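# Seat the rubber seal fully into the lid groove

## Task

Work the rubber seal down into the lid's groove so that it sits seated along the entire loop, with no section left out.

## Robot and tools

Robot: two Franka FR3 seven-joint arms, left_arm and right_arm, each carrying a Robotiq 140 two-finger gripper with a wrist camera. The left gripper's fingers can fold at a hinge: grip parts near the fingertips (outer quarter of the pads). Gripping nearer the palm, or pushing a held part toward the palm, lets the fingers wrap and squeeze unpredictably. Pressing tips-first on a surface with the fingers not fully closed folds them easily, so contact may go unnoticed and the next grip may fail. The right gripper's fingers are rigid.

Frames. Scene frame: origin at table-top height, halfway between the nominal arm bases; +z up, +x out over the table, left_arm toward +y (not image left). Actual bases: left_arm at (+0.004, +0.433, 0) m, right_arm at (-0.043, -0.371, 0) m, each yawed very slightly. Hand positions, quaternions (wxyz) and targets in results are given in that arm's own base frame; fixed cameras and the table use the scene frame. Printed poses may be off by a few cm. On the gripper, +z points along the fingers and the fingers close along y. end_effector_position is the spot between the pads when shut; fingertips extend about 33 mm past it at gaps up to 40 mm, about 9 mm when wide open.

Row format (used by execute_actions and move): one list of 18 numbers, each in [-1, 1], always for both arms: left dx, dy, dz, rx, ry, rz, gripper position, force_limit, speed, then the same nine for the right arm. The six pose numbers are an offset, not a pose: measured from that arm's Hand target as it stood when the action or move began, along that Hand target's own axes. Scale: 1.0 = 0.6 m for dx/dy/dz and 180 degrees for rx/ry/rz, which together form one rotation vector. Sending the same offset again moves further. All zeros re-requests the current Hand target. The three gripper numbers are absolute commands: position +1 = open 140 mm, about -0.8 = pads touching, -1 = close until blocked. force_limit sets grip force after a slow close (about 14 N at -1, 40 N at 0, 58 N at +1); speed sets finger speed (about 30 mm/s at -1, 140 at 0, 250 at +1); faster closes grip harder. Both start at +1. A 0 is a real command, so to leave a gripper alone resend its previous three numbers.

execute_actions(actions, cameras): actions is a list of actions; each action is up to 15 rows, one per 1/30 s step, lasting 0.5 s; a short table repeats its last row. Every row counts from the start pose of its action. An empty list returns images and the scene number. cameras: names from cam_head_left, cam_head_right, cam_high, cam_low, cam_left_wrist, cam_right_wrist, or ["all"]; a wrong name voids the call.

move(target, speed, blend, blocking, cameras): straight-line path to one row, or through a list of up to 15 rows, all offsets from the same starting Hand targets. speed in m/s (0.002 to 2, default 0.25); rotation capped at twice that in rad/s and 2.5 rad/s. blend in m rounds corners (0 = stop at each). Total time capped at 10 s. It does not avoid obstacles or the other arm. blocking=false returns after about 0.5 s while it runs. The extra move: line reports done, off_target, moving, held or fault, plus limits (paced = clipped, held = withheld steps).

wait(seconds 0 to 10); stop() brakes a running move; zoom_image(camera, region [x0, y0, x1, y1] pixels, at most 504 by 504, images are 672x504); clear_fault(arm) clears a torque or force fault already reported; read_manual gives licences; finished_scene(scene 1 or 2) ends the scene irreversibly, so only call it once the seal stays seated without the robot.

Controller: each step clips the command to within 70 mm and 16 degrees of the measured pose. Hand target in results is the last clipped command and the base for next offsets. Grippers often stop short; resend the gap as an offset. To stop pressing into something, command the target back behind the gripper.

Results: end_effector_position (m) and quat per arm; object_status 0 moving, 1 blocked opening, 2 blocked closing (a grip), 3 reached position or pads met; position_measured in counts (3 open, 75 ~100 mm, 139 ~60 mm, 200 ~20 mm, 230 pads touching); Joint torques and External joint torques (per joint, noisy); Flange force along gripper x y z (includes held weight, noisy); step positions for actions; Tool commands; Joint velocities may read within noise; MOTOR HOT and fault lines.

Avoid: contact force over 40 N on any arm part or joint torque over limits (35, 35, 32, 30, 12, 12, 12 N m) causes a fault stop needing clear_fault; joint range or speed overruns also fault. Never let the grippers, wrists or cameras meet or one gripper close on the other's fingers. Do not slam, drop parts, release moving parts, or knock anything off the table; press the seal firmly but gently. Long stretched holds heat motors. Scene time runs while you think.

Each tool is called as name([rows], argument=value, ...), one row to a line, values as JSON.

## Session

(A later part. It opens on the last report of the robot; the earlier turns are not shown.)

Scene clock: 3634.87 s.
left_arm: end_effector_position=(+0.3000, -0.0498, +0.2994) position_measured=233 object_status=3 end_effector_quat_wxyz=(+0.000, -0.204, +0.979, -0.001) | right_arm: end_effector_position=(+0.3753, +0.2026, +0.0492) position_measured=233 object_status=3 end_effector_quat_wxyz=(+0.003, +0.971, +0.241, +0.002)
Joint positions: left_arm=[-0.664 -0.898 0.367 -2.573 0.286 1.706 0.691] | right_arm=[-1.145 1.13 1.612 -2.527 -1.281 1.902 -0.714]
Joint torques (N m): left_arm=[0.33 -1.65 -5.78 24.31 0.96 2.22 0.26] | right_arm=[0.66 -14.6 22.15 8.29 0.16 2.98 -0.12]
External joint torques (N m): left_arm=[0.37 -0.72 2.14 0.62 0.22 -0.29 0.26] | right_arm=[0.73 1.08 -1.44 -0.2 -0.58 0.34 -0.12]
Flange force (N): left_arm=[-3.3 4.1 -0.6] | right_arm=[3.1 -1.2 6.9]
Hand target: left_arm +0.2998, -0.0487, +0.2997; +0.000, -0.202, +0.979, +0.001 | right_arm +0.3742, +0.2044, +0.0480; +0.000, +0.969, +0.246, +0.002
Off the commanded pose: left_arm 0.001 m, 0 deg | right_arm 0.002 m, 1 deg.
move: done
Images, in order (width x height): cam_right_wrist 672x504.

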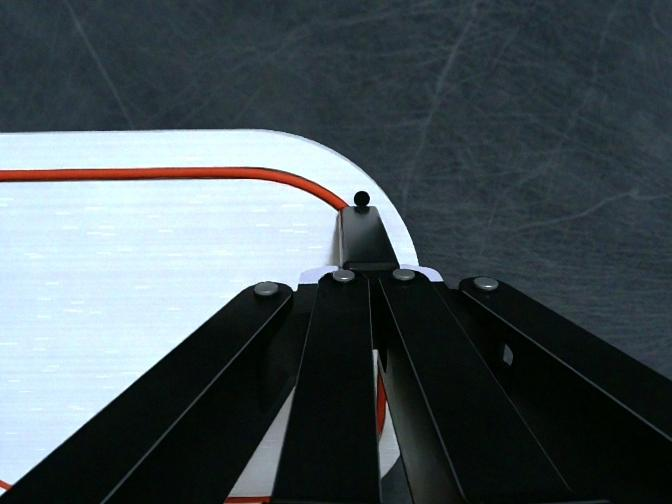

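move(target=[0,0,0,0,0,0,-1,-1,0, 0,0,0.003,0,0,0,-1,-1,0], speed=0.02)

move([
  [0,0,0,0,0,0,-1,-1,0, 0,0,-0.012,0,0,0,-1,-1,0],
  [0,0,0,0,0,0,-1,-1,0, -0.024,0.008,-0.012,0,0,0,-1,-1,0],
  [0,0,0,0,0,0,-1,-1,0, -0.024,0.008,-0.0042,0,0,0,-1,-1,0],
], speed=[0.05,0.05,0.02], cameras=["cam_right_wrist"])

zoom_image(camera="cam_right_wrist", region=[260, 60, 500, 312])

Scene clock: 3647.67 s.
left_arm: end_effector_position=(+0.3000, -0.0498, +0.2994) position_measured=233 object_status=3 end_effector_quat_wxyz=(+0.000, -0.204, +0.979, -0.001) | right_arm: end_effector_position=(+0.3758, +0.2033, +0.0490) position_measured=233 object_status=3 end_effector_quat_wxyz=(+0.002, +0.970, +0.242, +0.004)
Joint positions: left_arm=[-0.664 -0.898 0.367 -2.573 0.286 1.706 0.691] | right_arm=[-1.144 1.131 1.611 -2.527 -1.285 1.902 -0.714]
Joint torques (N m): left_arm=[0.37 -1.66 -5.78 24.31 0.95 2.21 0.27] | right_arm=[0.95 -14.52 19.29 7.67 -0.11 2.94 -0.09]
External joint torques (N m): left_arm=[0.38 -0.57 2.18 0.43 0.2 -0.33 0.27] | right_arm=[0.96 1.16 -4.28 -0.68 -0.85 0.3 -0.09]
Flange force (N): left_arm=[-3.3 4.0 -0.2] | right_arm=[5.6 -1.9 16.1]
Hand target: left_arm +0.2998, -0.0487, +0.2997; +0.000, -0.202, +0.979, +0.001 | right_arm +0.3743, +0.2044, +0.0462; +0.000, +0.969, +0.246, +0.002
Off the commanded pose: left_arm 0.001 m, 0 deg | right_arm 0.003 m, 1 deg.
move: done

Scene clock: 3649.53 s.
left_arm: end_effector_position=(+0.3000, -0.0498, +0.2994) position_measured=233 object_status=3 end_effector_quat_wxyz=(+0.000, -0.204, +0.979, -0.001) | right_arm: end_effector_position=(+0.3644, +0.1914, +0.0493) position_measured=233 object_status=3 end_effector_quat_wxyz=(+0.003, +0.970, +0.242, +0.002)
Joint positions: left_arm=[-0.664 -0.898 0.367 -2.573 0.286 1.706 0.691] | right_arm=[-1.2 1.132 1.631 -2.572 -1.281 1.903 -0.721]
Joint torques (N m): left_arm=[0.34 -1.62 -5.76 24.32 0.95 2.22 0.23] | right_arm=[0.38 -13.84 22.13 8.44 0.08 2.9 -0.07]
External joint torques (N m): left_arm=[0.37 -0.65 2.19 0.59 0.21 -0.29 0.23] | right_arm=[0.41 0.88 -0.67 0.01 -0.66 0.26 -0.07]
Flange force (N): left_arm=[-3.4 3.9 -0.5] | right_arm=[1.8 -0.5 4.4]
Hand target: left_arm +0.2998, -0.0487, +0.2997; +0.000, -0.202, +0.979, +0.001 | right_arm +0.3639, +0.1933, +0.0486; +0.000, +0.969, +0.246, +0.002
Off the commanded pose: left_arm 0.001 m, 0 deg | right_arm 0.002 m, 1 deg.
move: done
Images, in order (width x height): cam_right_wrist 672x504.

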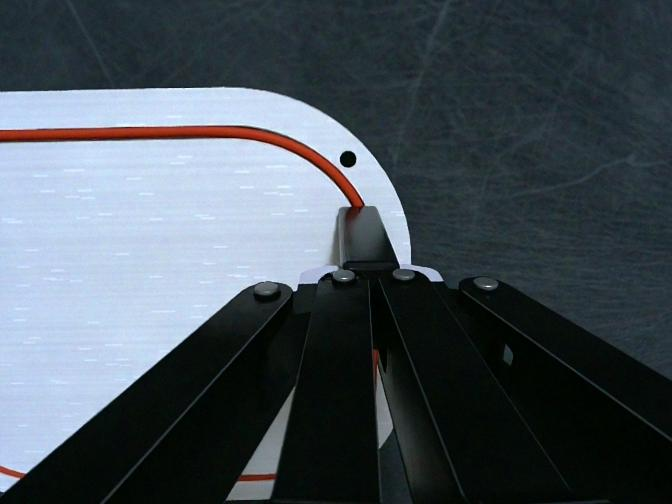

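Scaled by 2.000 from the camera's 672x504 image, which has a finer 960x720 frame.

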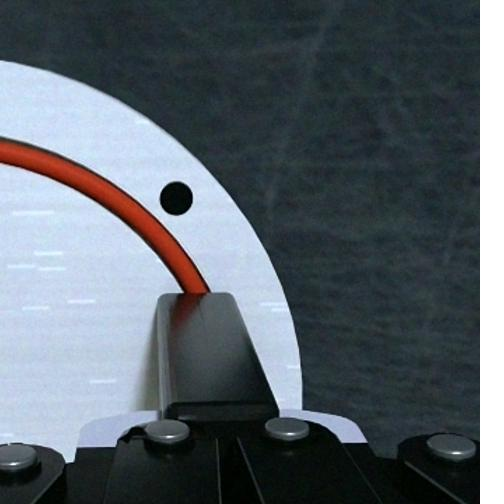

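move(target=[0,0,0,0,0,0,-1,-1,0, 0,0,0.0037,0,0,0,-1,-1,0], speed=0.02)

move([
  [0,0,0,0,0,0,-1,-1,0, 0,0,-0.012,0,0,0,-1,-1,0],
  [0,0,0,0,0,0,-1,-1,0, -0.033,0.007,-0.012,0,0,0,-1,-1,0],
  [0,0,0,0,0,0,-1,-1,0, -0.033,0.007,-0.0042,0,0,0,-1,-1,0],
], speed=[0.05,0.05,0.02], cameras=["cam_right_wrist"])

zoom_image(camera="cam_right_wrist", region=[260, 60, 500, 312])

Scene clock: 3657.73 s.
left_arm: end_effector_position=(+0.3000, -0.0498, +0.2994) position_measured=233 object_status=3 end_effector_quat_wxyz=(+0.000, -0.204, +0.979, -0.001) | right_arm: end_effector_position=(+0.3651, +0.1922, +0.0491) position_measured=233 object_status=3 end_effector_quat_wxyz=(+0.002, +0.970, +0.243, +0.003)
Joint positions: left_arm=[-0.664 -0.898 0.367 -2.573 0.286 1.706 0.691] | right_arm=[-1.198 1.132 1.629 -2.573 -1.285 1.905 -0.721]
Joint torques (N m): left_arm=[0.32 -1.64 -5.75 24.33 0.95 2.2 0.25] | right_arm=[0.59 -13.7 18.47 7.71 -0.23 2.83 0.02]
External joint torques (N m): left_arm=[0.34 -0.68 2.18 0.56 0.21 -0.32 0.25] | right_arm=[0.52 1.07 -4.38 -0.58 -0.98 0.19 0.02]
Flange force (N): left_arm=[-3.3 4.1 -0.5] | right_arm=[4.9 -1.0 16.6]
Hand target: left_arm +0.2998, -0.0487, +0.2997; +0.000, -0.202, +0.979, +0.001 | right_arm +0.3639, +0.1933, +0.0464; +0.000, +0.969, +0.246, +0.002
Off the commanded pose: left_arm 0.001 m, 0 deg | right_arm 0.003 m, 0 deg.
move: done

Scene clock: 3659.70 s.
left_arm: end_effector_position=(+0.3000, -0.0498, +0.2994) position_measured=233 object_status=3 end_effector_quat_wxyz=(+0.000, -0.204, +0.979, -0.001) | right_arm: end_effector_position=(+0.3488, +0.1784, +0.0495) position_measured=233 object_status=3 end_effector_quat_wxyz=(+0.003, +0.970, +0.242, +0.001)
Joint positions: left_arm=[-0.664 -0.898 0.367 -2.573 0.286 1.706 0.691] | right_arm=[-1.272 1.135 1.657 -2.634 -1.282 1.905 -0.727]
Joint torques (N m): left_arm=[0.33 -1.66 -5.77 24.31 0.96 2.21 0.27] | right_arm=[0.1 -12.83 21.08 8.27 0.03 2.82 -0.03]
External joint torques (N m): left_arm=[0.33 -0.62 2.15 0.52 0.21 -0.31 0.27] | right_arm=[0.14 0.77 -0.68 -0.12 -0.71 0.19 -0.03]
Flange force (N): left_arm=[-3.3 3.9 -0.4] | right_arm=[0.6 0.1 4.3]
Hand target: left_arm +0.2998, -0.0487, +0.2997; +0.000, -0.202, +0.979, +0.001 | right_arm +0.3485, +0.1802, +0.0488; +0.000, +0.969, +0.246, +0.002
Off the commanded pose: left_arm 0.001 m, 0 deg | right_arm 0.002 m, 1 deg.
move: done
Images, in order (width x height): cam_right_wrist 672x504.

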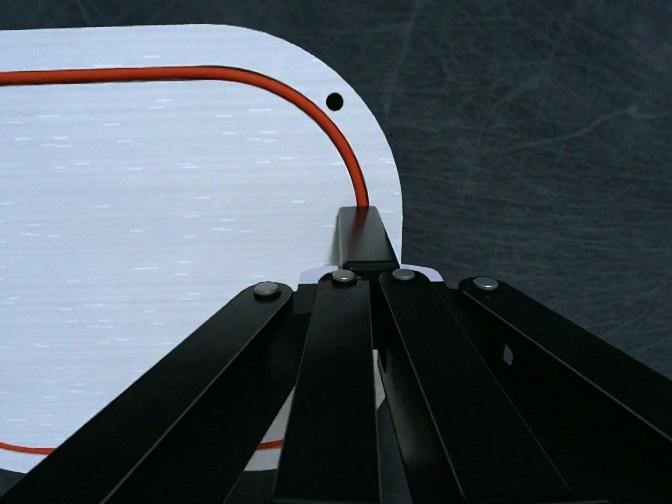

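Scaled by 2.000 from the camera's 672x504 image, which has a finer 960x720 frame.

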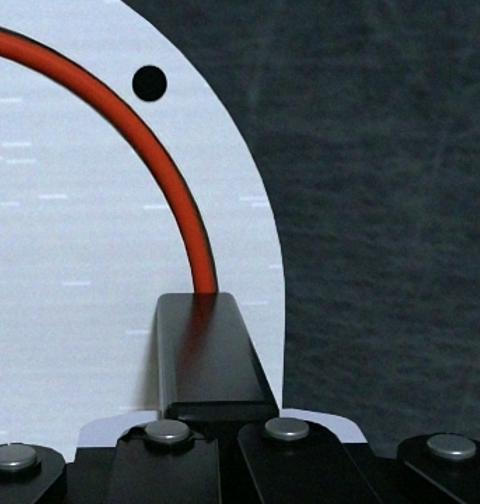

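move(target=[0,0,0,0,0,0,-1,-1,0, 0,0,0.0037,0,0,0,-1,-1,0], speed=0.02)

move([
  [0,0,0,0,0,0,-1,-1,0, 0,0,-0.012,0,0,0,-1,-1,0],
  [0,0,0,0,0,0,-1,-1,0, -0.035,0.006,-0.012,0,0,0,-1,-1,0],
  [0,0,0,0,0,0,-1,-1,0, -0.035,0.006,-0.0042,0,0,0,-1,-1,0],
], speed=[0.05,0.05,0.02], cameras=["cam_right_wrist"])

zoom_image(camera="cam_right_wrist", region=[260, 60, 500, 312])

Scene clock: 3669.10 s.
left_arm: end_effector_position=(+0.3000, -0.0498, +0.2994) position_measured=233 object_status=3 end_effector_quat_wxyz=(+0.000, -0.204, +0.979, -0.001) | right_arm: end_effector_position=(+0.3492, +0.1796, +0.0492) position_measured=233 object_status=3 end_effector_quat_wxyz=(+0.002, +0.970, +0.243, +0.003)
Joint positions: left_arm=[-0.664 -0.898 0.367 -2.573 0.286 1.706 0.691] | right_arm=[-1.27 1.135 1.655 -2.634 -1.285 1.908 -0.727]
Joint velocities: left_arm=[within noise] | right_arm=[0.001 0 -0.001 0 -0.002 0.004 -0.002]
Joint torques (N m): left_arm=[0.31 -1.64 -5.77 24.29 0.95 2.21 0.25] | right_arm=[0.59 -13.38 17.33 7.86 -0.44 2.8 -0.01]
External joint torques (N m): left_arm=[0.32 -0.7 2.14 0.55 0.21 -0.31 0.25] | right_arm=[0.61 0.27 -4.49 -0.51 -1.18 0.16 -0.01]
Flange force (N): left_arm=[-3.2 4.0 -0.5] | right_arm=[6.0 -1.2 18.4]
Hand target: left_arm +0.2998, -0.0487, +0.2997; +0.000, -0.202, +0.979, +0.001 | right_arm +0.3485, +0.1802, +0.0466; +0.000, +0.969, +0.246, +0.002
Off the commanded pose: left_arm 0.001 m, 0 deg | right_arm 0.003 m, 0 deg.
move: done

Scene clock: 3671.10 s.
left_arm: end_effector_position=(+0.3000, -0.0498, +0.2994) position_measured=233 object_status=3 end_effector_quat_wxyz=(+0.000, -0.204, +0.979, -0.001) | right_arm: end_effector_position=(+0.3320, +0.1655, +0.0496) position_measured=233 object_status=3 end_effector_quat_wxyz=(+0.002, +0.970, +0.242, +0.001)
Joint positions: left_arm=[-0.664 -0.898 0.367 -2.573 0.286 1.706 0.691] | right_arm=[-1.349 1.14 1.685 -2.698 -1.281 1.908 -0.735]
Joint torques (N m): left_arm=[0.33 -1.66 -5.76 24.34 0.95 2.22 0.27] | right_arm=[0.07 -12.16 20.1 8.18 0.08 2.75 -0.02]
External joint torques (N m): left_arm=[0.32 -0.68 2.11 0.58 0.21 -0.31 0.27] | right_arm=[0.11 0.33 -0.56 -0.25 -0.66 0.11 -0.02]
Flange force (N): left_arm=[-3.2 4.0 -0.6] | right_arm=[0.1 0.1 3.9]
Hand target: left_arm +0.2998, -0.0487, +0.2997; +0.000, -0.202, +0.979, +0.001 | right_arm +0.3317, +0.1670, +0.0491; +0.000, +0.969, +0.246, +0.002
Off the commanded pose: left_arm 0.001 m, 0 deg | right_arm 0.002 m, 1 deg.
move: done
Images, in order (width x height): cam_right_wrist 672x504.

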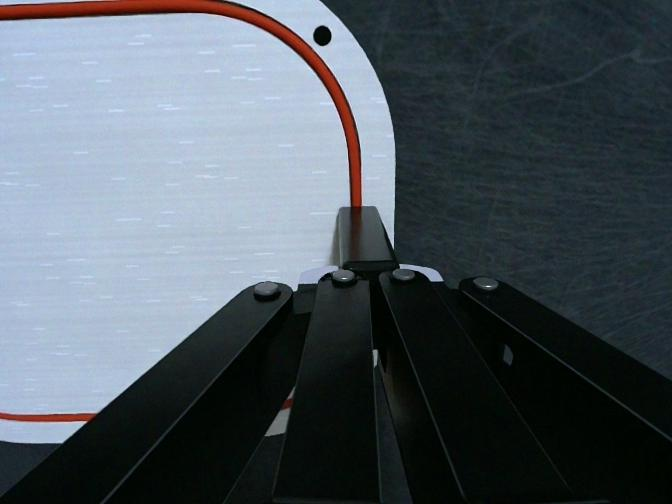

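Scaled by 2.000 from the camera's 672x504 image, which has a finer 960x720 frame.

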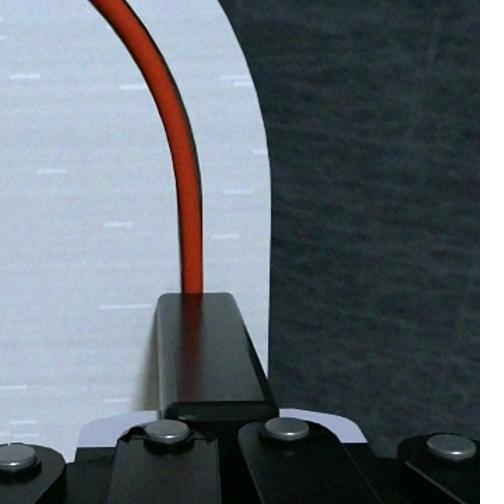

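move(target=[0,0,0,0,0,0,-1,-1,0, 0,0,0.0037,0,0,0,-1,-1,0], speed=0.02)

move([
  [0,0,0,0,0,0,-1,-1,0, 0,0,-0.012,0,0,0,-1,-1,0],
  [0,0,0,0,0,0,-1,-1,0, -0.035,0,-0.012,0,0,0,-1,-1,0],
  [0,0,0,0,0,0,-1,-1,0, -0.035,0,-0.0042,0,0,0,-1,-1,0],
], speed=[0.05,0.05,0.02], cameras=["cam_right_wrist"])

zoom_image(camera="cam_right_wrist", region=[260, 60, 500, 312])

Scene clock: 3686.20 s.
left_arm: end_effector_position=(+0.3000, -0.0498, +0.2994) position_measured=233 object_status=3 end_effector_quat_wxyz=(+0.000, -0.204, +0.979, -0.001) | right_arm: end_effector_position=(+0.3321, +0.1670, +0.0493) position_measured=233 object_status=3 end_effector_quat_wxyz=(+0.001, +0.970, +0.243, +0.002)
Joint positions: left_arm=[-0.664 -0.898 0.367 -2.573 0.286 1.706 0.691] | right_arm=[-1.347 1.14 1.683 -2.698 -1.284 1.912 -0.735]
Joint velocities: left_arm=[within noise] | right_arm=[0.001 0.001 -0.001 0 -0.001 0.004 -0.001]
Joint torques (N m): left_arm=[0.3 -1.61 -5.74 24.35 0.96 2.21 0.26] | right_arm=[0.22 -12.94 16.07 8.16 -0.74 2.53 0.04]
External joint torques (N m): left_arm=[0.35 -0.71 2.18 0.59 0.21 -0.32 0.26] | right_arm=[0.25 -0.41 -4.62 -0.23 -1.48 -0.12 0.04]
Flange force (N): left_arm=[-3.3 4.1 -0.6] | right_arm=[6.4 -0.3 19.9]
Hand target: left_arm +0.2998, -0.0487, +0.2997; +0.000, -0.202, +0.979, +0.001 | right_arm +0.3317, +0.1670, +0.0468; +0.000, +0.969, +0.246, +0.002
Off the commanded pose: left_arm 0.001 m, 0 deg | right_arm 0.003 m, 0 deg.
move: done

Scene clock: 3688.23 s.
left_arm: end_effector_position=(+0.3000, -0.0498, +0.2994) position_measured=233 object_status=3 end_effector_quat_wxyz=(+0.000, -0.204, +0.979, -0.001) | right_arm: end_effector_position=(+0.3135, +0.1556, +0.0497) position_measured=233 object_status=3 end_effector_quat_wxyz=(+0.002, +0.970, +0.242, +0.001)
Joint positions: left_arm=[-0.664 -0.898 0.367 -2.573 0.286 1.706 0.691] | right_arm=[-1.421 1.146 1.715 -2.762 -1.279 1.91 -0.738]
Joint torques (N m): left_arm=[0.33 -1.62 -5.78 24.33 0.95 2.21 0.27] | right_arm=[0.25 -11.42 19.09 8.64 0.2 2.71 0.01]
External joint torques (N m): left_arm=[0.34 -0.6 2.15 0.58 0.21 -0.31 0.27] | right_arm=[0.28 0.07 -0.36 0.2 -0.54 0.07 0.01]
Flange force (N): left_arm=[-3.5 3.8 -0.5] | right_arm=[2.0 -0.6 3.2]
Hand target: left_arm +0.2998, -0.0487, +0.2997; +0.000, -0.202, +0.979, +0.001 | right_arm +0.3133, +0.1570, +0.0493; +0.000, +0.969, +0.246, +0.002
Off the commanded pose: left_arm 0.001 m, 0 deg | right_arm 0.001 m, 0 deg.
move: done
Images, in order (width x height): cam_right_wrist 672x504.

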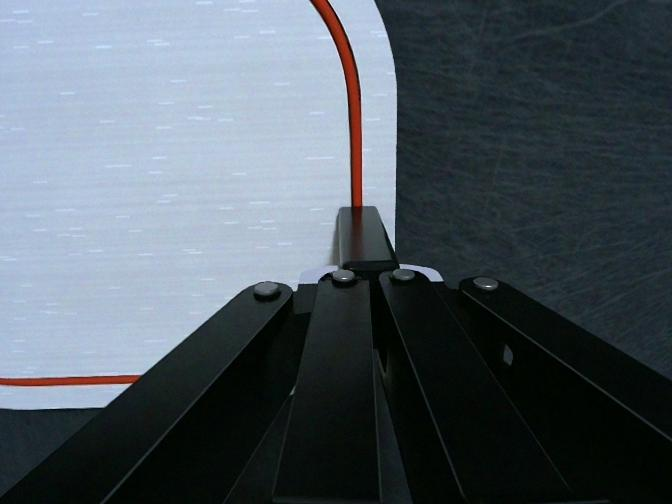

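Scaled by 2.000 from the camera's 672x504 image, which has a finer 960x720 frame.

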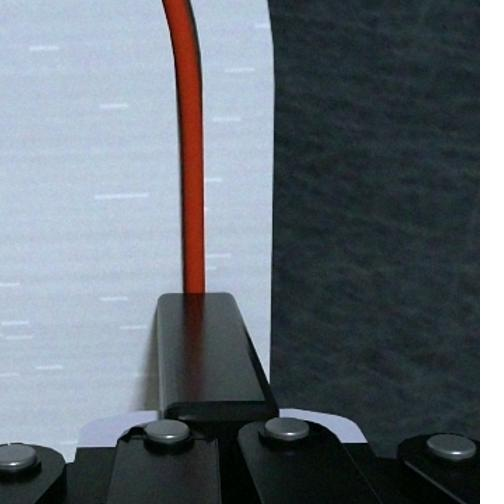

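move(target=[0,0,0,0,0,0,-1,-1,0, 0,0,0.0037,0,0,0,-1,-1,0], speed=0.02)

move([
  [0,0,0,0,0,0,-1,-1,0, 0,0,-0.012,0,0,0,-1,-1,0],
  [0,0,0,0,0,0,-1,-1,0, -0.033,0,-0.012,0,0,0,-1,-1,0],
  [0,0,0,0,0,0,-1,-1,0, -0.033,0,-0.0042,0,0,0,-1,-1,0],
], speed=[0.05,0.05,0.02], cameras=["cam_right_wrist"])

zoom_image(camera="cam_right_wrist", region=[260, 60, 500, 312])

Scene clock: 3698.67 s.
left_arm: end_effector_position=(+0.3000, -0.0498, +0.2994) position_measured=233 object_status=3 end_effector_quat_wxyz=(+0.000, -0.204, +0.979, -0.001) | right_arm: end_effector_position=(+0.3131, +0.1565, +0.0493) position_measured=233 object_status=3 end_effector_quat_wxyz=(+0.001, +0.970, +0.243, +0.001)
Joint positions: left_arm=[-0.664 -0.898 0.367 -2.573 0.286 1.706 0.691] | right_arm=[-1.419 1.146 1.714 -2.763 -1.281 1.911 -0.738]
Joint torques (N m): left_arm=[0.31 -1.63 -5.75 24.31 0.96 2.21 0.27] | right_arm=[0.39 -12.4 15.13 8.29 -1.16 3.05 0.06]
External joint torques (N m): left_arm=[0.32 -0.65 2.15 0.57 0.21 -0.31 0.27] | right_arm=[0.37 -0.93 -4.32 -0.07 -1.91 0.4 0.06]
Flange force (N): left_arm=[-3.4 3.9 -0.5] | right_arm=[7.8 -0.9 22.8]
Hand target: left_arm +0.2998, -0.0487, +0.2997; +0.000, -0.202, +0.979, +0.001 | right_arm +0.3133, +0.1570, +0.0470; +0.000, +0.969, +0.246, +0.002
Off the commanded pose: left_arm 0.001 m, 0 deg | right_arm 0.002 m, 0 deg.
move: done

Scene clock: 3700.73 s.
left_arm: end_effector_position=(+0.3000, -0.0498, +0.2994) position_measured=233 object_status=3 end_effector_quat_wxyz=(+0.000, -0.204, +0.979, -0.001) | right_arm: end_effector_position=(+0.2961, +0.1463, +0.0497) position_measured=233 object_status=3 end_effector_quat_wxyz=(+0.002, +0.970, +0.242, +0.001)
Joint positions: left_arm=[-0.664 -0.898 0.367 -2.573 0.286 1.706 0.691] | right_arm=[-1.493 1.156 1.745 -2.823 -1.277 1.909 -0.744]
Joint torques (N m): left_arm=[0.33 -1.63 -5.77 24.31 0.95 2.21 0.26] | right_arm=[-0.04 -10.55 18.33 8.67 0.37 2.67 -0.02]
External joint torques (N m): left_arm=[0.28 -0.6 2.08 0.56 0.2 -0.3 0.26] | right_arm=[-0.06 0.12 0.07 0.26 -0.38 0.03 -0.02]
Flange force (N): left_arm=[-3.3 3.7 -0.6] | right_arm=[0.4 0.4 0.7]
Hand target: left_arm +0.2998, -0.0487, +0.2997; +0.000, -0.202, +0.979, +0.001 | right_arm +0.2958, +0.1475, +0.0495; +0.000, +0.969, +0.246, +0.002
Off the commanded pose: left_arm 0.001 m, 0 deg | right_arm 0.001 m, 0 deg.
move: done
Images, in order (width x height): cam_right_wrist 672x504.

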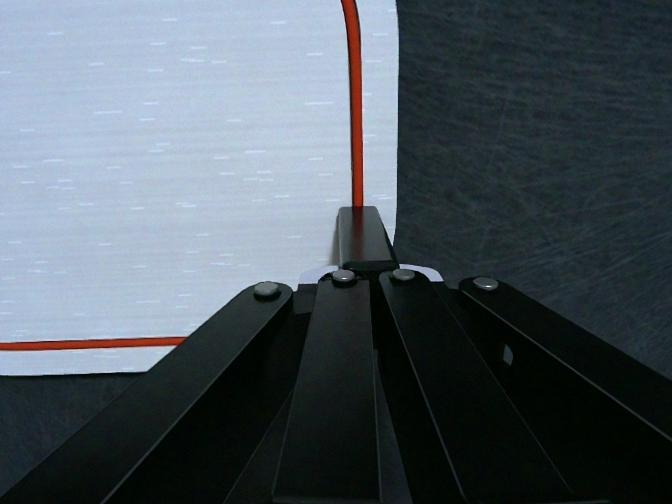

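Scaled by 2.000 from the camera's 672x504 image, which has a finer 960x720 frame.

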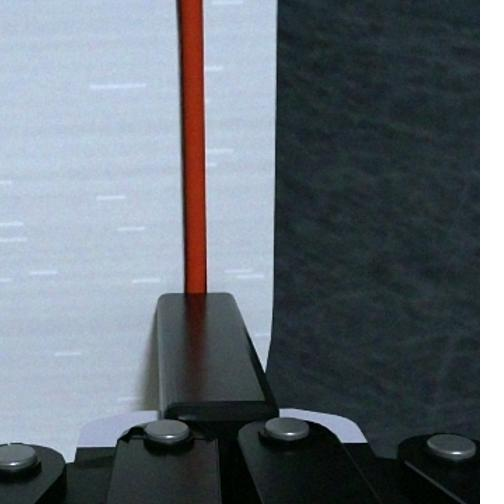

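move(target=[0,0,0,0,0,0,-1,-1,0, 0,0,0.0035,0,0,0,-1,-1,0], speed=0.02)

move([
  [0,0,0,0,0,0,-1,-1,0, 0,0,-0.012,0,0,0,-1,-1,0],
  [0,0,0,0,0,0,-1,-1,0, -0.029,-0.003,-0.012,0,0,0,-1,-1,0],
  [0,0,0,0,0,0,-1,-1,0, -0.029,-0.003,-0.0042,0,0,0,-1,-1,0],
], speed=[0.05,0.05,0.02], cameras=["cam_right_wrist"])

zoom_image(camera="cam_right_wrist", region=[260, 60, 500, 312])

Scene clock: 3708.90 s.
left_arm: end_effector_position=(+0.3000, -0.0498, +0.2994) position_measured=233 object_status=3 end_effector_quat_wxyz=(+0.000, -0.204, +0.979, -0.001) | right_arm: end_effector_position=(+0.2962, +0.1466, +0.0493) position_measured=233 object_status=3 end_effector_quat_wxyz=(+0.002, +0.970, +0.243, +0.002)
Joint positions: left_arm=[-0.664 -0.898 0.367 -2.573 0.286 1.706 0.691] | right_arm=[-1.492 1.156 1.743 -2.823 -1.279 1.909 -0.744]
Joint torques (N m): left_arm=[0.33 -1.66 -5.76 24.31 0.95 2.22 0.23] | right_arm=[0.7 -11.45 14.24 7.94 -0.85 3.04 0.08]
External joint torques (N m): left_arm=[0.33 -0.65 2.13 0.51 0.2 -0.31 0.23] | right_arm=[0.68 -0.75 -4.06 -0.53 -1.59 0.39 0.08]
Flange force (N): left_arm=[-3.2 3.9 -0.4] | right_arm=[7.6 -1.8 22.5]
Hand target: left_arm +0.2998, -0.0487, +0.2997; +0.000, -0.202, +0.979, +0.001 | right_arm +0.2959, +0.1475, +0.0474; +0.000, +0.969, +0.246, +0.002
Off the commanded pose: left_arm 0.001 m, 0 deg | right_arm 0.002 m, 0 deg.
move: done

Scene clock: 3710.97 s.
left_arm: end_effector_position=(+0.3000, -0.0498, +0.2994) position_measured=233 object_status=3 end_effector_quat_wxyz=(+0.000, -0.204, +0.979, -0.001) | right_arm: end_effector_position=(+0.2801, +0.1397, +0.0501) position_measured=233 object_status=3 end_effector_quat_wxyz=(+0.001, +0.970, +0.243, +0.002)
Joint positions: left_arm=[-0.664 -0.898 0.367 -2.573 0.286 1.706 0.691] | right_arm=[-1.555 1.169 1.773 -2.876 -1.273 1.905 -0.748]
Joint torques (N m): left_arm=[0.31 -1.64 -5.76 24.33 0.96 2.22 0.26] | right_arm=[0.25 -9.87 17.15 8.38 0.48 2.63 0.07]
External joint torques (N m): left_arm=[0.27 -0.55 2.12 0.51 0.22 -0.31 0.26] | right_arm=[0.33 0.17 0 -0.17 -0.27 0 0.07]
Flange force (N): left_arm=[-3.5 3.7 -0.4] | right_arm=[0.6 -1.0 1.2]
Hand target: left_arm +0.2998, -0.0487, +0.2997; +0.000, -0.202, +0.979, +0.001 | right_arm +0.2797, +0.1408, +0.0498; +0.000, +0.969, +0.246, +0.002
Off the commanded pose: left_arm 0.001 m, 0 deg | right_arm 0.001 m, 0 deg.
move: done
Images, in order (width x height): cam_right_wrist 672x504.

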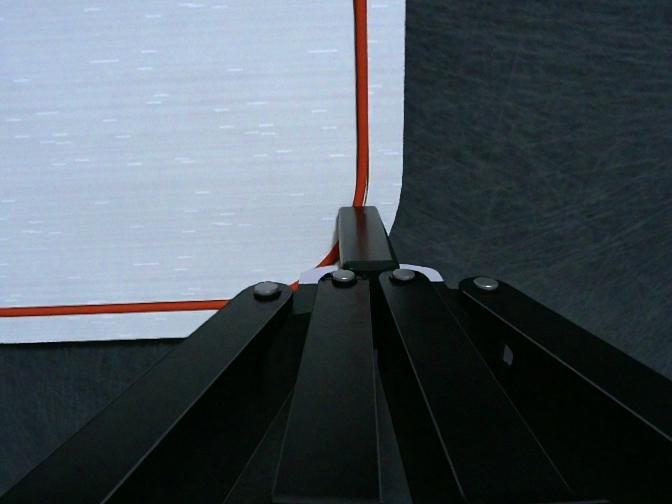

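Scaled by 2.000 from the camera's 672x504 image, which has a finer 960x720 frame.

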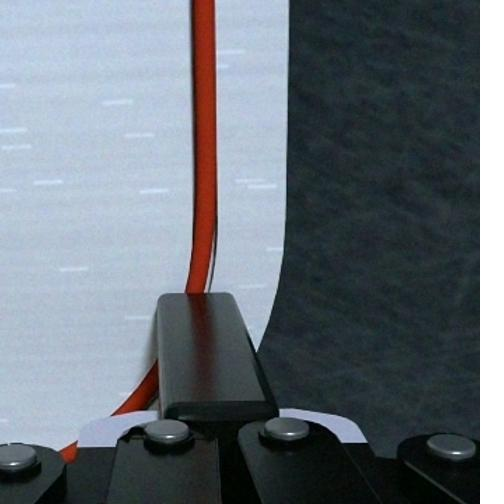

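move(target=[0,0,0,0,0,0,-1,-1,0, 0,0,0.002,0,0,0,-1,-1,0], speed=0.02)

move(target=[0,0,0,0,0,0,-1,-1,0, 0,0,0.0018,0,0,0,-1,-1,0], speed=0.02)

Scene clock: 3717.90 s.
left_arm: end_effector_position=(+0.3000, -0.0498, +0.2994) position_measured=233 object_status=3 end_effector_quat_wxyz=(+0.000, -0.204, +0.979, -0.001) | right_arm: end_effector_position=(+0.2802, +0.1398, +0.0494) position_measured=233 object_status=3 end_effector_quat_wxyz=(+0.001, +0.970, +0.243, +0.002)
Joint positions: left_arm=[-0.664 -0.898 0.367 -2.573 0.286 1.706 0.691] | right_arm=[-1.553 1.169 1.77 -2.876 -1.276 1.906 -0.748]
Joint torques (N m): left_arm=[0.33 -1.67 -5.76 24.35 0.94 2.21 0.24] | right_arm=[0.26 -10.54 15.85 8.25 0.02 2.71 0.07]
External joint torques (N m): left_arm=[0.33 -0.66 2.16 0.57 0.19 -0.32 0.24] | right_arm=[0.21 -0.46 -1.36 -0.16 -0.73 0.06 0.07]
Flange force (N): left_arm=[-3.3 3.9 -0.5] | right_arm=[2.9 -0.7 8.7]
Hand target: left_arm +0.2998, -0.0487, +0.2997; +0.000, -0.202, +0.979, +0.001 | right_arm +0.2797, +0.1408, +0.0486; +0.000, +0.969, +0.246, +0.002
Off the commanded pose: left_arm 0.001 m, 0 deg | right_arm 0.001 m, 0 deg.
move: done

Scene clock: 3718.60 s.
left_arm: end_effector_position=(+0.3000, -0.0498, +0.2994) position_measured=233 object_status=3 end_effector_quat_wxyz=(+0.000, -0.204, +0.979, -0.001) | right_arm: end_effector_position=(+0.2803, +0.1400, +0.0492) position_measured=233 object_status=3 end_effector_quat_wxyz=(+0.001, +0.970, +0.244, +0.002)
Joint positions: left_arm=[-0.664 -0.898 0.367 -2.573 0.286 1.706 0.691] | right_arm=[-1.552 1.169 1.769 -2.876 -1.277 1.907 -0.748]
Joint torques (N m): left_arm=[0.34 -1.63 -5.79 24.33 0.95 2.21 0.28] | right_arm=[0.63 -11.15 13.78 7.72 -0.55 2.9 0.01]
External joint torques (N m): left_arm=[0.33 -0.62 2.1 0.58 0.21 -0.31 0.28] | right_arm=[0.69 -1.08 -3.44 -0.83 -1.29 0.25 0.01]
Flange force (N): left_arm=[-3.4 3.8 -0.6] | right_arm=[6.6 -1.9 20.4]
Hand target: left_arm +0.2998, -0.0487, +0.2997; +0.000, -0.202, +0.979, +0.001 | right_arm +0.2797, +0.1408, +0.0475; +0.000, +0.969, +0.246, +0.002
Off the commanded pose: left_arm 0.001 m, 0 deg | right_arm 0.002 m, 0 deg.
move: done

move([
  [0,0,0,0,0,0,-1,-1,0, 0,0,-0.012,0,0,0,-1,-1,0],
  [0,0,0,0,0,0,-1,-1,0, -0.018,-0.021,-0.012,0,0,0,-1,-1,0],
], speed=[0.05,0.05], cameras=["cam_right_wrist"])

zoom_image(camera="cam_right_wrist", region=[260, 60, 500, 312])

Scene clock: 3728.73 s.
left_arm: end_effector_position=(+0.3000, -0.0498, +0.2994) position_measured=233 object_status=3 end_effector_quat_wxyz=(+0.000, -0.204, +0.979, -0.001) | right_arm: end_effector_position=(+0.2652, +0.1458, +0.0544) position_measured=233 object_status=3 end_effector_quat_wxyz=(+0.002, +0.968, +0.250, +0.003)
Joint positions: left_arm=[-0.664 -0.898 0.367 -2.573 0.286 1.706 0.691] | right_arm=[-1.563 1.171 1.811 -2.91 -1.251 1.904 -0.734]
Joint velocities: left_arm=[within noise] | right_arm=[0 0 0 -0.001 0 0 0.007]
Joint torques (N m): left_arm=[0.32 -1.63 -5.76 24.35 0.96 2.22 0.27] | right_arm=[-0.98 -9.31 17.5 8.78 1.18 2.63 0.15]
External joint torques (N m): left_arm=[0.34 -0.54 2.19 0.53 0.21 -0.31 0.27] | right_arm=[-0.99 0.19 1.11 -0.31 0.43 -0.02 0.15]
Flange force (N): left_arm=[-3.6 3.8 -0.4] | right_arm=[-6.7 2.3 -7.0]
Hand target: left_arm +0.2998, -0.0487, +0.2997; +0.000, -0.202, +0.979, +0.001 | right_arm +0.2642, +0.1468, +0.0547; +0.000, +0.969, +0.246, +0.002
Off the commanded pose: left_arm 0.001 m, 0 deg | right_arm 0.001 m, 1 deg.
move: done
Images, in order (width x height): cam_right_wrist 672x504.

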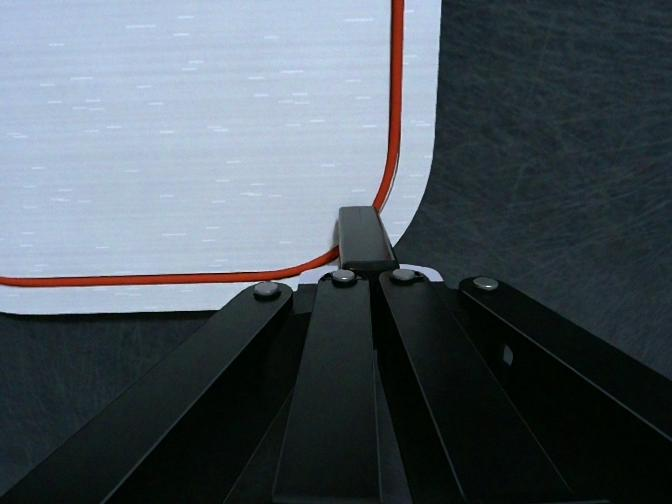

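Scaled by 2.000 from the camera's 672x504 image, which has a finer 960x720 frame.

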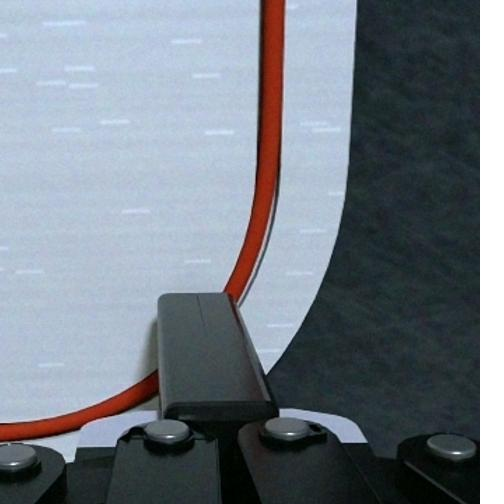

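move(target=[0,0,0,0,0,0,-1,-1,0, 0,0,0.0083,0,0,0,-1,-1,0], speed=0.02)

move(target=[0,0,0,0,0,0,-1,-1,0, 0,0,0.0018,0,0,0,-1,-1,0], speed=0.02)

Scene clock: 3736.57 s.
left_arm: end_effector_position=(+0.3000, -0.0498, +0.2994) position_measured=233 object_status=3 end_effector_quat_wxyz=(+0.000, -0.204, +0.979, -0.001) | right_arm: end_effector_position=(+0.2645, +0.1457, +0.0501) position_measured=233 object_status=3 end_effector_quat_wxyz=(+0.001, +0.969, +0.249, +0.001)
Joint positions: left_arm=[-0.664 -0.898 0.367 -2.573 0.286 1.706 0.691] | right_arm=[-1.559 1.171 1.793 -2.911 -1.266 1.91 -0.728]
Joint velocities: left_arm=[within noise] | right_arm=[0 0 -0.001 -0.002 -0.004 0 0.006]
Joint torques (N m): left_arm=[0.32 -1.65 -5.77 24.34 0.95 2.21 0.27] | right_arm=[-0.02 -9.39 16.73 8.5 0.5 2.81 0.3]
External joint torques (N m): left_arm=[0.32 -0.75 2.11 0.65 0.21 -0.3 0.27] | right_arm=[0.02 0.26 0.28 -0.22 -0.25 0.16 0.3]
Flange force (N): left_arm=[-3.2 4.0 -0.7] | right_arm=[-1.1 -0.9 0.1]
Hand target: left_arm +0.2998, -0.0487, +0.2997; +0.000, -0.202, +0.979, +0.001 | right_arm +0.2642, +0.1468, +0.0497; +0.000, +0.969, +0.246, +0.002
Off the commanded pose: left_arm 0.001 m, 0 deg | right_arm 0.001 m, 0 deg.
move: done

Scene clock: 3737.27 s.
left_arm: end_effector_position=(+0.3000, -0.0498, +0.2994) position_measured=233 object_status=3 end_effector_quat_wxyz=(+0.000, -0.204, +0.979, -0.001) | right_arm: end_effector_position=(+0.2647, +0.1460, +0.0494) position_measured=233 object_status=3 end_effector_quat_wxyz=(+0.001, +0.969, +0.248, +0.002)
Joint positions: left_arm=[-0.664 -0.898 0.367 -2.573 0.286 1.706 0.691] | right_arm=[-1.557 1.171 1.789 -2.911 -1.269 1.911 -0.726]
Joint torques (N m): left_arm=[0.33 -1.67 -5.75 24.3 0.95 2.21 0.29] | right_arm=[0.23 -9.92 15.6 8.31 0.12 2.78 0.25]
External joint torques (N m): left_arm=[0.3 -0.56 2.16 0.45 0.2 -0.32 0.29] | right_arm=[0.27 -0.24 -0.85 -0.38 -0.62 0.14 0.25]
Flange force (N): left_arm=[-3.4 3.8 -0.2] | right_arm=[1.8 -1.5 6.8]
Hand target: left_arm +0.2998, -0.0487, +0.2997; +0.000, -0.202, +0.979, +0.001 | right_arm +0.2642, +0.1468, +0.0486; +0.000, +0.969, +0.246, +0.002
Off the commanded pose: left_arm 0.001 m, 0 deg | right_arm 0.001 m, 0 deg.
move: done

move(target=[0,0,0,0,0,0,-1,-1,0, 0,0,0.0018,0,0,0,-1,-1,0], speed=0.02)

move([
  [0,0,0,0,0,0,-1,-1,0, 0,0,-0.014,0,0,0,-1,-1,0],
  [0,0,0,0,0,0,-1,-1,0, -0.011,-0.029,-0.014,0,0,0,-1,-1,0],
], speed=[0.05,0.05], cameras=["cam_right_wrist"])

zoom_image(camera="cam_right_wrist", region=[260, 60, 500, 312])

Scene clock: 3744.87 s.
left_arm: end_effector_position=(+0.3000, -0.0498, +0.2994) position_measured=233 object_status=3 end_effector_quat_wxyz=(+0.000, -0.204, +0.979, -0.001) | right_arm: end_effector_position=(+0.2647, +0.1462, +0.0492) position_measured=233 object_status=3 end_effector_quat_wxyz=(+0.001, +0.969, +0.248, +0.002)
Joint positions: left_arm=[-0.664 -0.898 0.367 -2.573 0.286 1.706 0.691] | right_arm=[-1.556 1.171 1.788 -2.911 -1.271 1.912 -0.724]
Joint torques (N m): left_arm=[0.34 -1.68 -5.8 24.33 0.95 2.2 0.25] | right_arm=[0.6 -10.65 13.5 7.84 -0.45 2.95 0.11]
External joint torques (N m): left_arm=[0.32 -0.68 2.1 0.54 0.2 -0.33 0.25] | right_arm=[0.62 -0.95 -3 -0.8 -1.19 0.3 0.11]
Flange force (N): left_arm=[-3.1 4.0 -0.5] | right_arm=[6.0 -2.2 19.1]
Hand target: left_arm +0.2998, -0.0487, +0.2997; +0.000, -0.202, +0.979, +0.001 | right_arm +0.2642, +0.1468, +0.0475; +0.000, +0.969, +0.246, +0.002
Off the commanded pose: left_arm 0.001 m, 0 deg | right_arm 0.002 m, 0 deg.
move: done

Scene clock: 3746.13 s.
left_arm: end_effector_position=(+0.3000, -0.0498, +0.2994) position_measured=233 object_status=3 end_effector_quat_wxyz=(+0.000, -0.204, +0.979, -0.001) | right_arm: end_effector_position=(+0.2574, +0.1532, +0.0560) position_measured=233 object_status=3 end_effector_quat_wxyz=(+0.000, +0.967, +0.254, +0.003)
Joint positions: left_arm=[-0.664 -0.898 0.367 -2.573 0.286 1.706 0.691] | right_arm=[-1.55 1.172 1.825 -2.922 -1.242 1.908 -0.715]
Joint torques (N m): left_arm=[0.3 -1.64 -5.76 24.31 0.95 2.2 0.24] | right_arm=[-1.34 -9.09 16.47 9.63 0.82 2.64 0.03]
External joint torques (N m): left_arm=[0.29 -0.53 2.13 0.5 0.21 -0.33 0.24] | right_arm=[-1.37 0.28 0.36 0.39 0.08 -0.01 0.03]
Flange force (N): left_arm=[-3.4 3.6 -0.4] | right_arm=[-5.0 4.4 -3.7]
Hand target: left_arm +0.2998, -0.0487, +0.2997; +0.000, -0.202, +0.979, +0.001 | right_arm +0.2585, +0.1527, +0.0562; +0.000, +0.968, +0.253, +0.004 (not the last commanded pose)
Off the commanded pose: left_arm 0.001 m, 0 deg | right_arm 0.009 m, 1 deg.
move: held (right_arm; a check stopped the path); path passed 1 of 2 targets; limits=held
pose unreachable (right arm): on one or more control steps of this call, first in action 0 (counted from 0), this arm could not follow its commanded pose, so it was not sent that pose on those steps. It may still have moved: this result reports where it is.
cause: moving toward the commanded pose would bring two parts of the arm too close to each other (joints 3 (upper arm roll) to 5 (forearm roll) lie between them).
Images, in order (width x height): cam_right_wrist 672x504.

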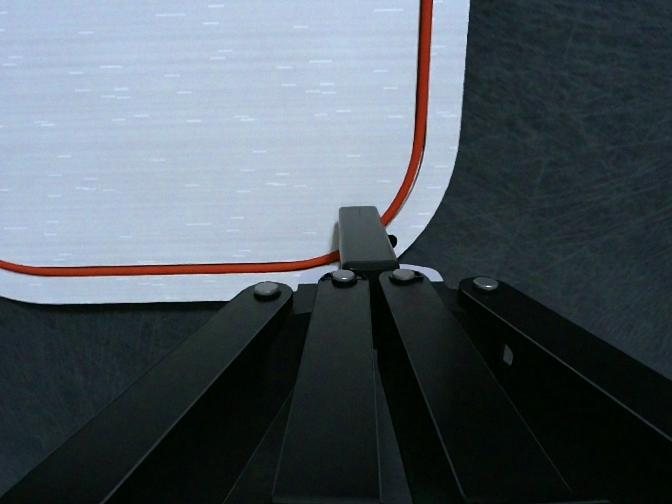

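Scaled by 2.000 from the camera's 672x504 image, which has a finer 960x720 frame.

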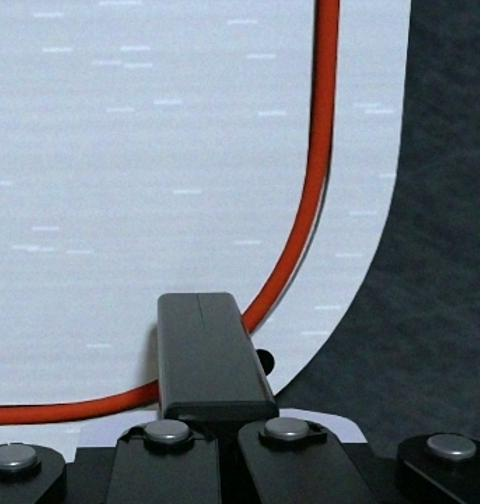

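move(target=[0,0,0,0,0,0,-1,-1,0, 0.002,0,0.0092,0,0,0,-1,-1,0], speed=0.02)

Scene clock: 3756.77 s.
left_arm: end_effector_position=(+0.3000, -0.0498, +0.2994) position_measured=233 object_status=3 end_effector_quat_wxyz=(+0.000, -0.204, +0.979, -0.001) | right_arm: end_effector_position=(+0.2581, +0.1525, +0.0505) position_measured=233 object_status=3 end_effector_quat_wxyz=(+0.001, +0.967, +0.256, +0.002)
Joint positions: left_arm=[-0.664 -0.898 0.367 -2.573 0.286 1.706 0.691] | right_arm=[-1.54 1.17 1.8 -2.919 -1.263 1.912 -0.715]
Joint torques (N m): left_arm=[0.33 -1.64 -5.76 24.33 0.96 2.21 0.26] | right_arm=[0.16 -9.29 16.32 9.22 0.47 2.81 0.19]
External joint torques (N m): left_arm=[0.31 -0.66 2.09 0.57 0.21 -0.31 0.26] | right_arm=[0.22 0.27 0.06 0.39 -0.27 0.17 0.19]
Flange force (N): left_arm=[-3.2 3.9 -0.5] | right_arm=[1.8 -1.1 1.1]
Hand target: left_arm +0.2998, -0.0487, +0.2997; +0.000, -0.202, +0.979, +0.001 | right_arm +0.2596, +0.1533, +0.0506; +0.000, +0.968, +0.253, +0.004
Off the commanded pose: left_arm 0.001 m, 0 deg | right_arm 0.002 m, 0 deg.
move: done

move(target=[0,0,0,0,0,0,-1,-1,0, 0,0,0.003,0,0,0,-1,-1,0], speed=0.02)

move(target=[0,0,0,0,0,0,-1,-1,0, 0,0,0.0017,0,0,0,-1,-1,0], speed=0.02)

Scene clock: 3762.43 s.
left_arm: end_effector_position=(+0.3000, -0.0498, +0.2994) position_measured=233 object_status=3 end_effector_quat_wxyz=(+0.000, -0.204, +0.979, -0.001) | right_arm: end_effector_position=(+0.2583, +0.1527, +0.0493) position_measured=233 object_status=3 end_effector_quat_wxyz=(+0.001, +0.967, +0.256, +0.002)
Joint positions: left_arm=[-0.664 -0.898 0.367 -2.573 0.286 1.706 0.691] | right_arm=[-1.537 1.17 1.794 -2.919 -1.269 1.914 -0.715]
Joint torques (N m): left_arm=[0.34 -1.66 -5.76 24.3 0.95 2.21 0.25] | right_arm=[0.23 -9.88 15.19 8.82 0.01 2.82 0.23]
External joint torques (N m): left_arm=[0.4 -0.74 2.21 0.58 0.21 -0.31 0.25] | right_arm=[0.3 -0.29 -1.1 0.1 -0.72 0.17 0.23]
Flange force (N): left_arm=[-3.2 4.3 -0.5] | right_arm=[3.8 -1.6 8.3]
Hand target: left_arm +0.2998, -0.0487, +0.2997; +0.000, -0.202, +0.979, +0.001 | right_arm +0.2596, +0.1533, +0.0488; +0.000, +0.968, +0.253, +0.004
Off the commanded pose: left_arm 0.001 m, 0 deg | right_arm 0.001 m, 0 deg.
move: done

Scene clock: 3763.13 s.
left_arm: end_effector_position=(+0.3000, -0.0498, +0.2994) position_measured=233 object_status=3 end_effector_quat_wxyz=(+0.000, -0.204, +0.979, -0.001) | right_arm: end_effector_position=(+0.2584, +0.1529, +0.0490) position_measured=233 object_status=3 end_effector_quat_wxyz=(+0.000, +0.967, +0.256, +0.002)
Joint positions: left_arm=[-0.664 -0.898 0.367 -2.573 0.286 1.706 0.691] | right_arm=[-1.536 1.17 1.792 -2.918 -1.27 1.914 -0.714]
Joint torques (N m): left_arm=[0.33 -1.63 -5.79 24.36 0.96 2.2 0.26] | right_arm=[0.52 -10.55 13.49 8.43 -0.69 3.01 0.26]
External joint torques (N m): left_arm=[0.36 -0.64 2.14 0.61 0.22 -0.32 0.26] | right_arm=[0.52 -0.97 -2.84 -0.25 -1.42 0.36 0.26]
Flange force (N): left_arm=[-3.4 3.9 -0.6] | right_arm=[7.3 -2.4 19.5]
Hand target: left_arm +0.2998, -0.0487, +0.2997; +0.000, -0.202, +0.979, +0.001 | right_arm +0.2596, +0.1533, +0.0478; +0.000, +0.968, +0.253, +0.004
Off the commanded pose: left_arm 0.001 m, 0 deg | right_arm 0.002 m, 0 deg.
move: done

move([
  [0,0,0,0,0,0,-1,-1,0, 0,0,-0.1,0,0,0,-1,-1,0],
  [0,0,0,0,0,0,-1,-1,0, 0.13,-0.066,-0.25,0,0,0.0044,-1,-1,0],
  [0,0,0,0,0,0,-1,-1,0, 0.2603,-0.1323,-0.42,0,0,0.0044,-1,-1,0],
], speed=[0.08,0.12,0.12], blend=[0.02,0.02,0])

move(target=[0,0,0,0,0,0,-1,-1,0, 0,0,0,0,0,0,1,-1,0], cameras=["cam_right_wrist","cam_left_wrist","cam_high"])

zoom_image(camera="cam_right_wrist", region=[160, 90, 520, 450])

Scene clock: 3781.73 s.
left_arm: end_effector_position=(+0.3000, -0.0498, +0.2994) position_measured=233 object_status=3 end_effector_quat_wxyz=(+0.000, -0.204, +0.979, -0.001) | right_arm: end_effector_position=(+0.3557, +0.2996, +0.3010) position_measured=233 object_status=3 end_effector_quat_wxyz=(-0.002, +0.970, +0.242, +0.006)
Joint positions: left_arm=[-0.664 -0.898 0.367 -2.573 0.286 1.706 0.691] | right_arm=[-1.017 0.864 2.088 -2.138 -0.731 1.611 -0.759]
Joint velocities: left_arm=[within noise] | right_arm=[-0.001 -0.001 -0.001 0.001 0.002 -0.005 -0.002]
Joint torques (N m): left_arm=[0.35 -1.62 -5.77 24.34 0.95 2.21 0.24] | right_arm=[0.15 -9.33 20.39 18.83 1.13 2.55 -0.14]
External joint torques (N m): left_arm=[0.41 -0.71 2.16 0.65 0.21 -0.31 0.24] | right_arm=[0.15 0.42 0.13 0.52 0.35 -0.12 -0.14]
Flange force (N): left_arm=[-3.3 4.1 -0.7] | right_arm=[0.9 0.1 -1.8]
Hand target: left_arm +0.2998, -0.0487, +0.2997; +0.000, -0.202, +0.979, +0.001 | right_arm +0.3552, +0.2985, +0.3007; +0.000, +0.969, +0.246, +0.004
Off the commanded pose: left_arm 0.001 m, 0 deg | right_arm 0.001 m, 1 deg.
move: done

Scene clock: 3783.07 s.
left_arm: end_effector_position=(+0.3000, -0.0498, +0.2994) position_measured=233 object_status=3 end_effector_quat_wxyz=(+0.000, -0.204, +0.979, -0.001) | right_arm: end_effector_position=(+0.3552, +0.2995, +0.3009) position_measured=3 object_status=0 end_effector_quat_wxyz=(-0.001, +0.970, +0.243, +0.005)
Joint positions: left_arm=[-0.664 -0.898 0.367 -2.573 0.286 1.706 0.691] | right_arm=[-1.016 0.864 2.087 -2.138 -0.731 1.609 -0.759]
Joint torques (N m): left_arm=[0.34 -1.63 -5.75 24.32 0.94 2.2 0.24] | right_arm=[0.13 -9.35 20.39 18.85 0.85 2.47 -0.19]
External joint torques (N m): left_arm=[0.29 -0.55 2.1 0.45 0.19 -0.33 0.24] | right_arm=[0.05 0.48 0.05 0.61 0.07 -0.2 -0.19]
Flange force (N): left_arm=[-3.3 3.7 -0.3] | right_arm=[1.1 0.6 -1.7]
Hand target: left_arm +0.2998, -0.0487, +0.2997; +0.000, -0.202, +0.979, +0.001 | right_arm +0.3552, +0.2985, +0.3007; +0.000, +0.969, +0.246, +0.004
Off the commanded pose: left_arm 0.001 m, 0 deg | right_arm 0.001 m, 0 deg.
move: done
Images, in order (width x height): cam_high 672x504, cam_left_wrist 672x504, cam_right_wrist 672x504.

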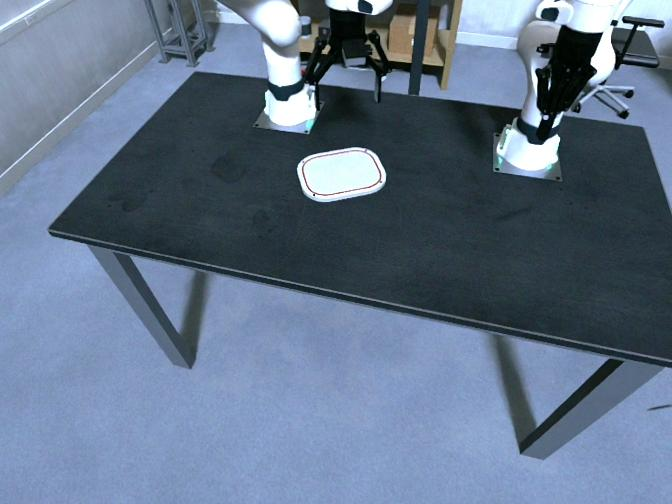

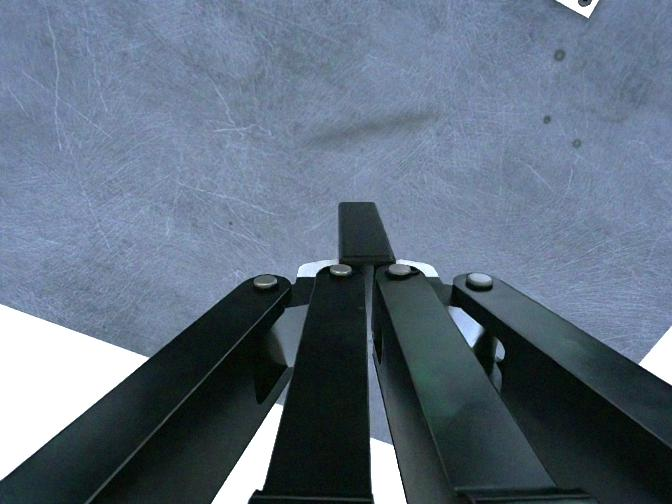

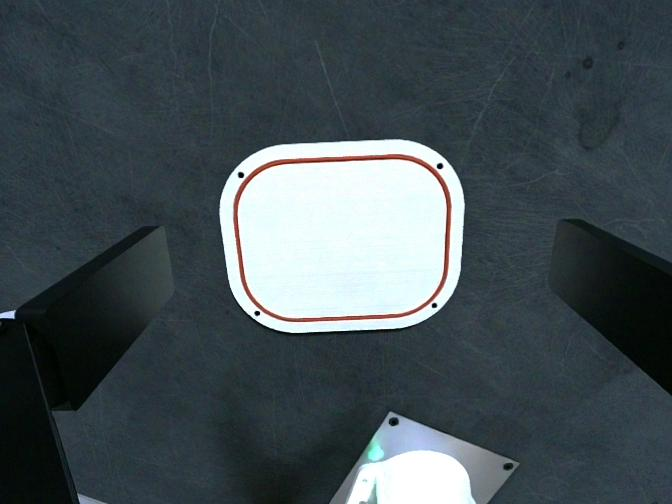

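Scaled by 1.400 from the camera's 672x504 image, which has a finer 960x720 frame.

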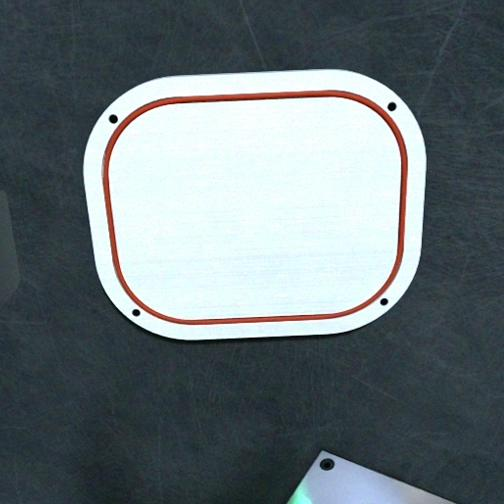

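zoom_image(camera="cam_right_wrist", region=[210, 130, 350, 240])

zoom_image(camera="cam_right_wrist", region=[340, 130, 480, 240])

zoom_image(camera="cam_right_wrist", region=[210, 230, 350, 340])

zoom_image(camera="cam_right_wrist", region=[340, 230, 480, 340])

Scaled by 3.600 from the camera's 672x504 image, which has a finer 960x720 frame.

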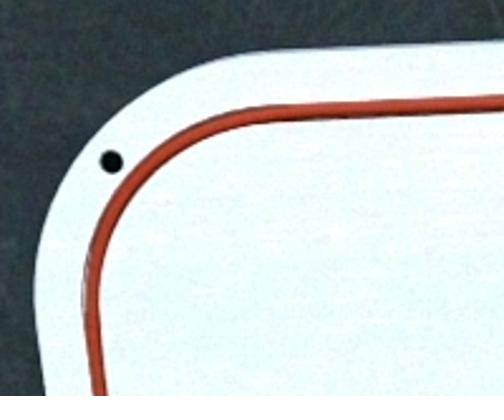

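Scaled by 3.600 from the camera's 672x504 image, which has a finer 960x720 frame.

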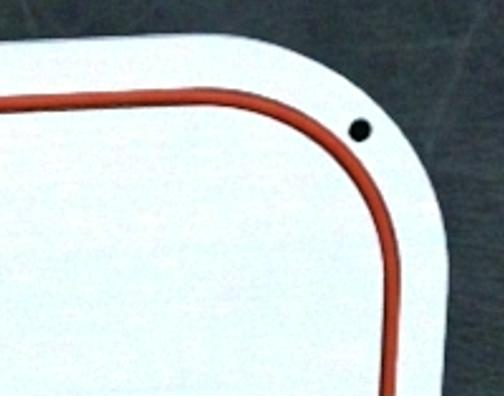

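Scaled by 3.600 from the camera's 672x504 image, which has a finer 960x720 frame.

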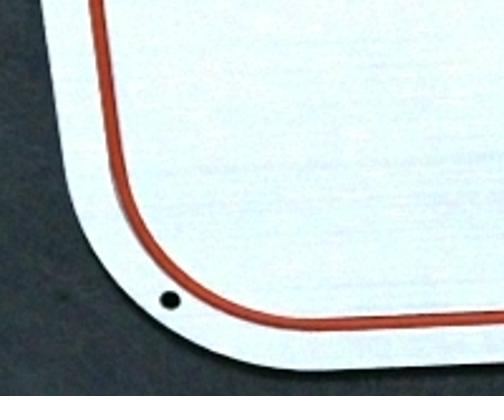

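Scaled by 3.600 from the camera's 672x504 image, which has a finer 960x720 frame.

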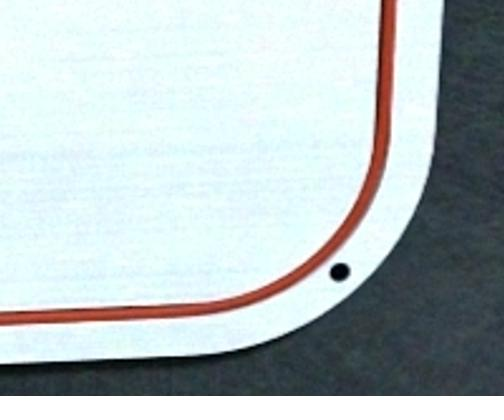

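move(target=[0,0,0,0,0,0,-1,-1,0, 0,0,0,0,0,0,-1,-1,0])

move(target=[0,0,0,0,0,0,-1,-1,0, 0.1293,0.4453,-0.1667,0,0,0,-1,-1,0], speed=0.12)

Scene clock: 3843.10 s.
left_arm: end_effector_position=(+0.3000, -0.0498, +0.2994) position_measured=233 object_status=3 end_effector_quat_wxyz=(+0.000, -0.204, +0.979, -0.001) | right_arm: end_effector_position=(+0.3553, +0.2995, +0.3009) position_measured=233 object_status=3 end_effector_quat_wxyz=(-0.001, +0.970, +0.243, +0.005)
Joint positions: left_arm=[-0.664 -0.898 0.367 -2.573 0.286 1.706 0.691] | right_arm=[-1.016 0.864 2.087 -2.138 -0.731 1.609 -0.759]
Joint torques (N m): left_arm=[0.33 -1.62 -5.76 24.31 0.95 2.22 0.25] | right_arm=[0.17 -9.39 20.41 18.85 0.85 2.47 -0.17]
External joint torques (N m): left_arm=[0.32 -0.57 2.14 0.51 0.2 -0.31 0.25] | right_arm=[0.08 0.47 0.04 0.6 0.07 -0.19 -0.17]
Flange force (N): left_arm=[-3.4 3.8 -0.4] | right_arm=[1.2 0.5 -1.7]
Hand target: left_arm +0.2998, -0.0487, +0.2997; +0.000, -0.202, +0.979, +0.001 | right_arm +0.3552, +0.2985, +0.3007; +0.000, +0.969, +0.246, +0.004
Off the commanded pose: left_arm 0.001 m, 0 deg | right_arm 0.001 m, 0 deg.
move: done

Scene clock: 3846.77 s.
left_arm: end_effector_position=(+0.3000, -0.0498, +0.2994) position_measured=233 object_status=3 end_effector_quat_wxyz=(+0.000, -0.204, +0.979, -0.001) | right_arm: end_effector_position=(+0.5502, +0.1019, +0.4023) position_measured=233 object_status=3 end_effector_quat_wxyz=(-0.001, +0.970, +0.242, +0.005)
Joint positions: left_arm=[-0.664 -0.898 0.367 -2.573 0.286 1.706 0.691] | right_arm=[-1.003 0.928 1.955 -1.53 -0.905 1.251 -1.289]
Joint velocities: left_arm=[within noise] | right_arm=[-0.001 0.001 0.001 0.001 0 0 -0.006]
Joint torques (N m): left_arm=[0.32 -1.62 -5.77 24.3 0.95 2.21 0.27] | right_arm=[0.16 -24.71 23.84 13.34 0.48 2.51 -0.08]
External joint torques (N m): left_arm=[0.3 -0.49 2.16 0.37 0.2 -0.34 0.27] | right_arm=[0.27 0.67 0.36 0.67 -0.31 -0.18 -0.08]
Flange force (N): left_arm=[-3.4 3.7 -0.1] | right_arm=[2.2 1.2 -1.8]
Hand target: left_arm +0.2998, -0.0487, +0.2997; +0.000, -0.202, +0.979, +0.001 | right_arm +0.5501, +0.1005, +0.4018; +0.000, +0.969, +0.246, +0.004
Off the commanded pose: left_arm 0.001 m, 0 deg | right_arm 0.001 m, 1 deg.
move: done


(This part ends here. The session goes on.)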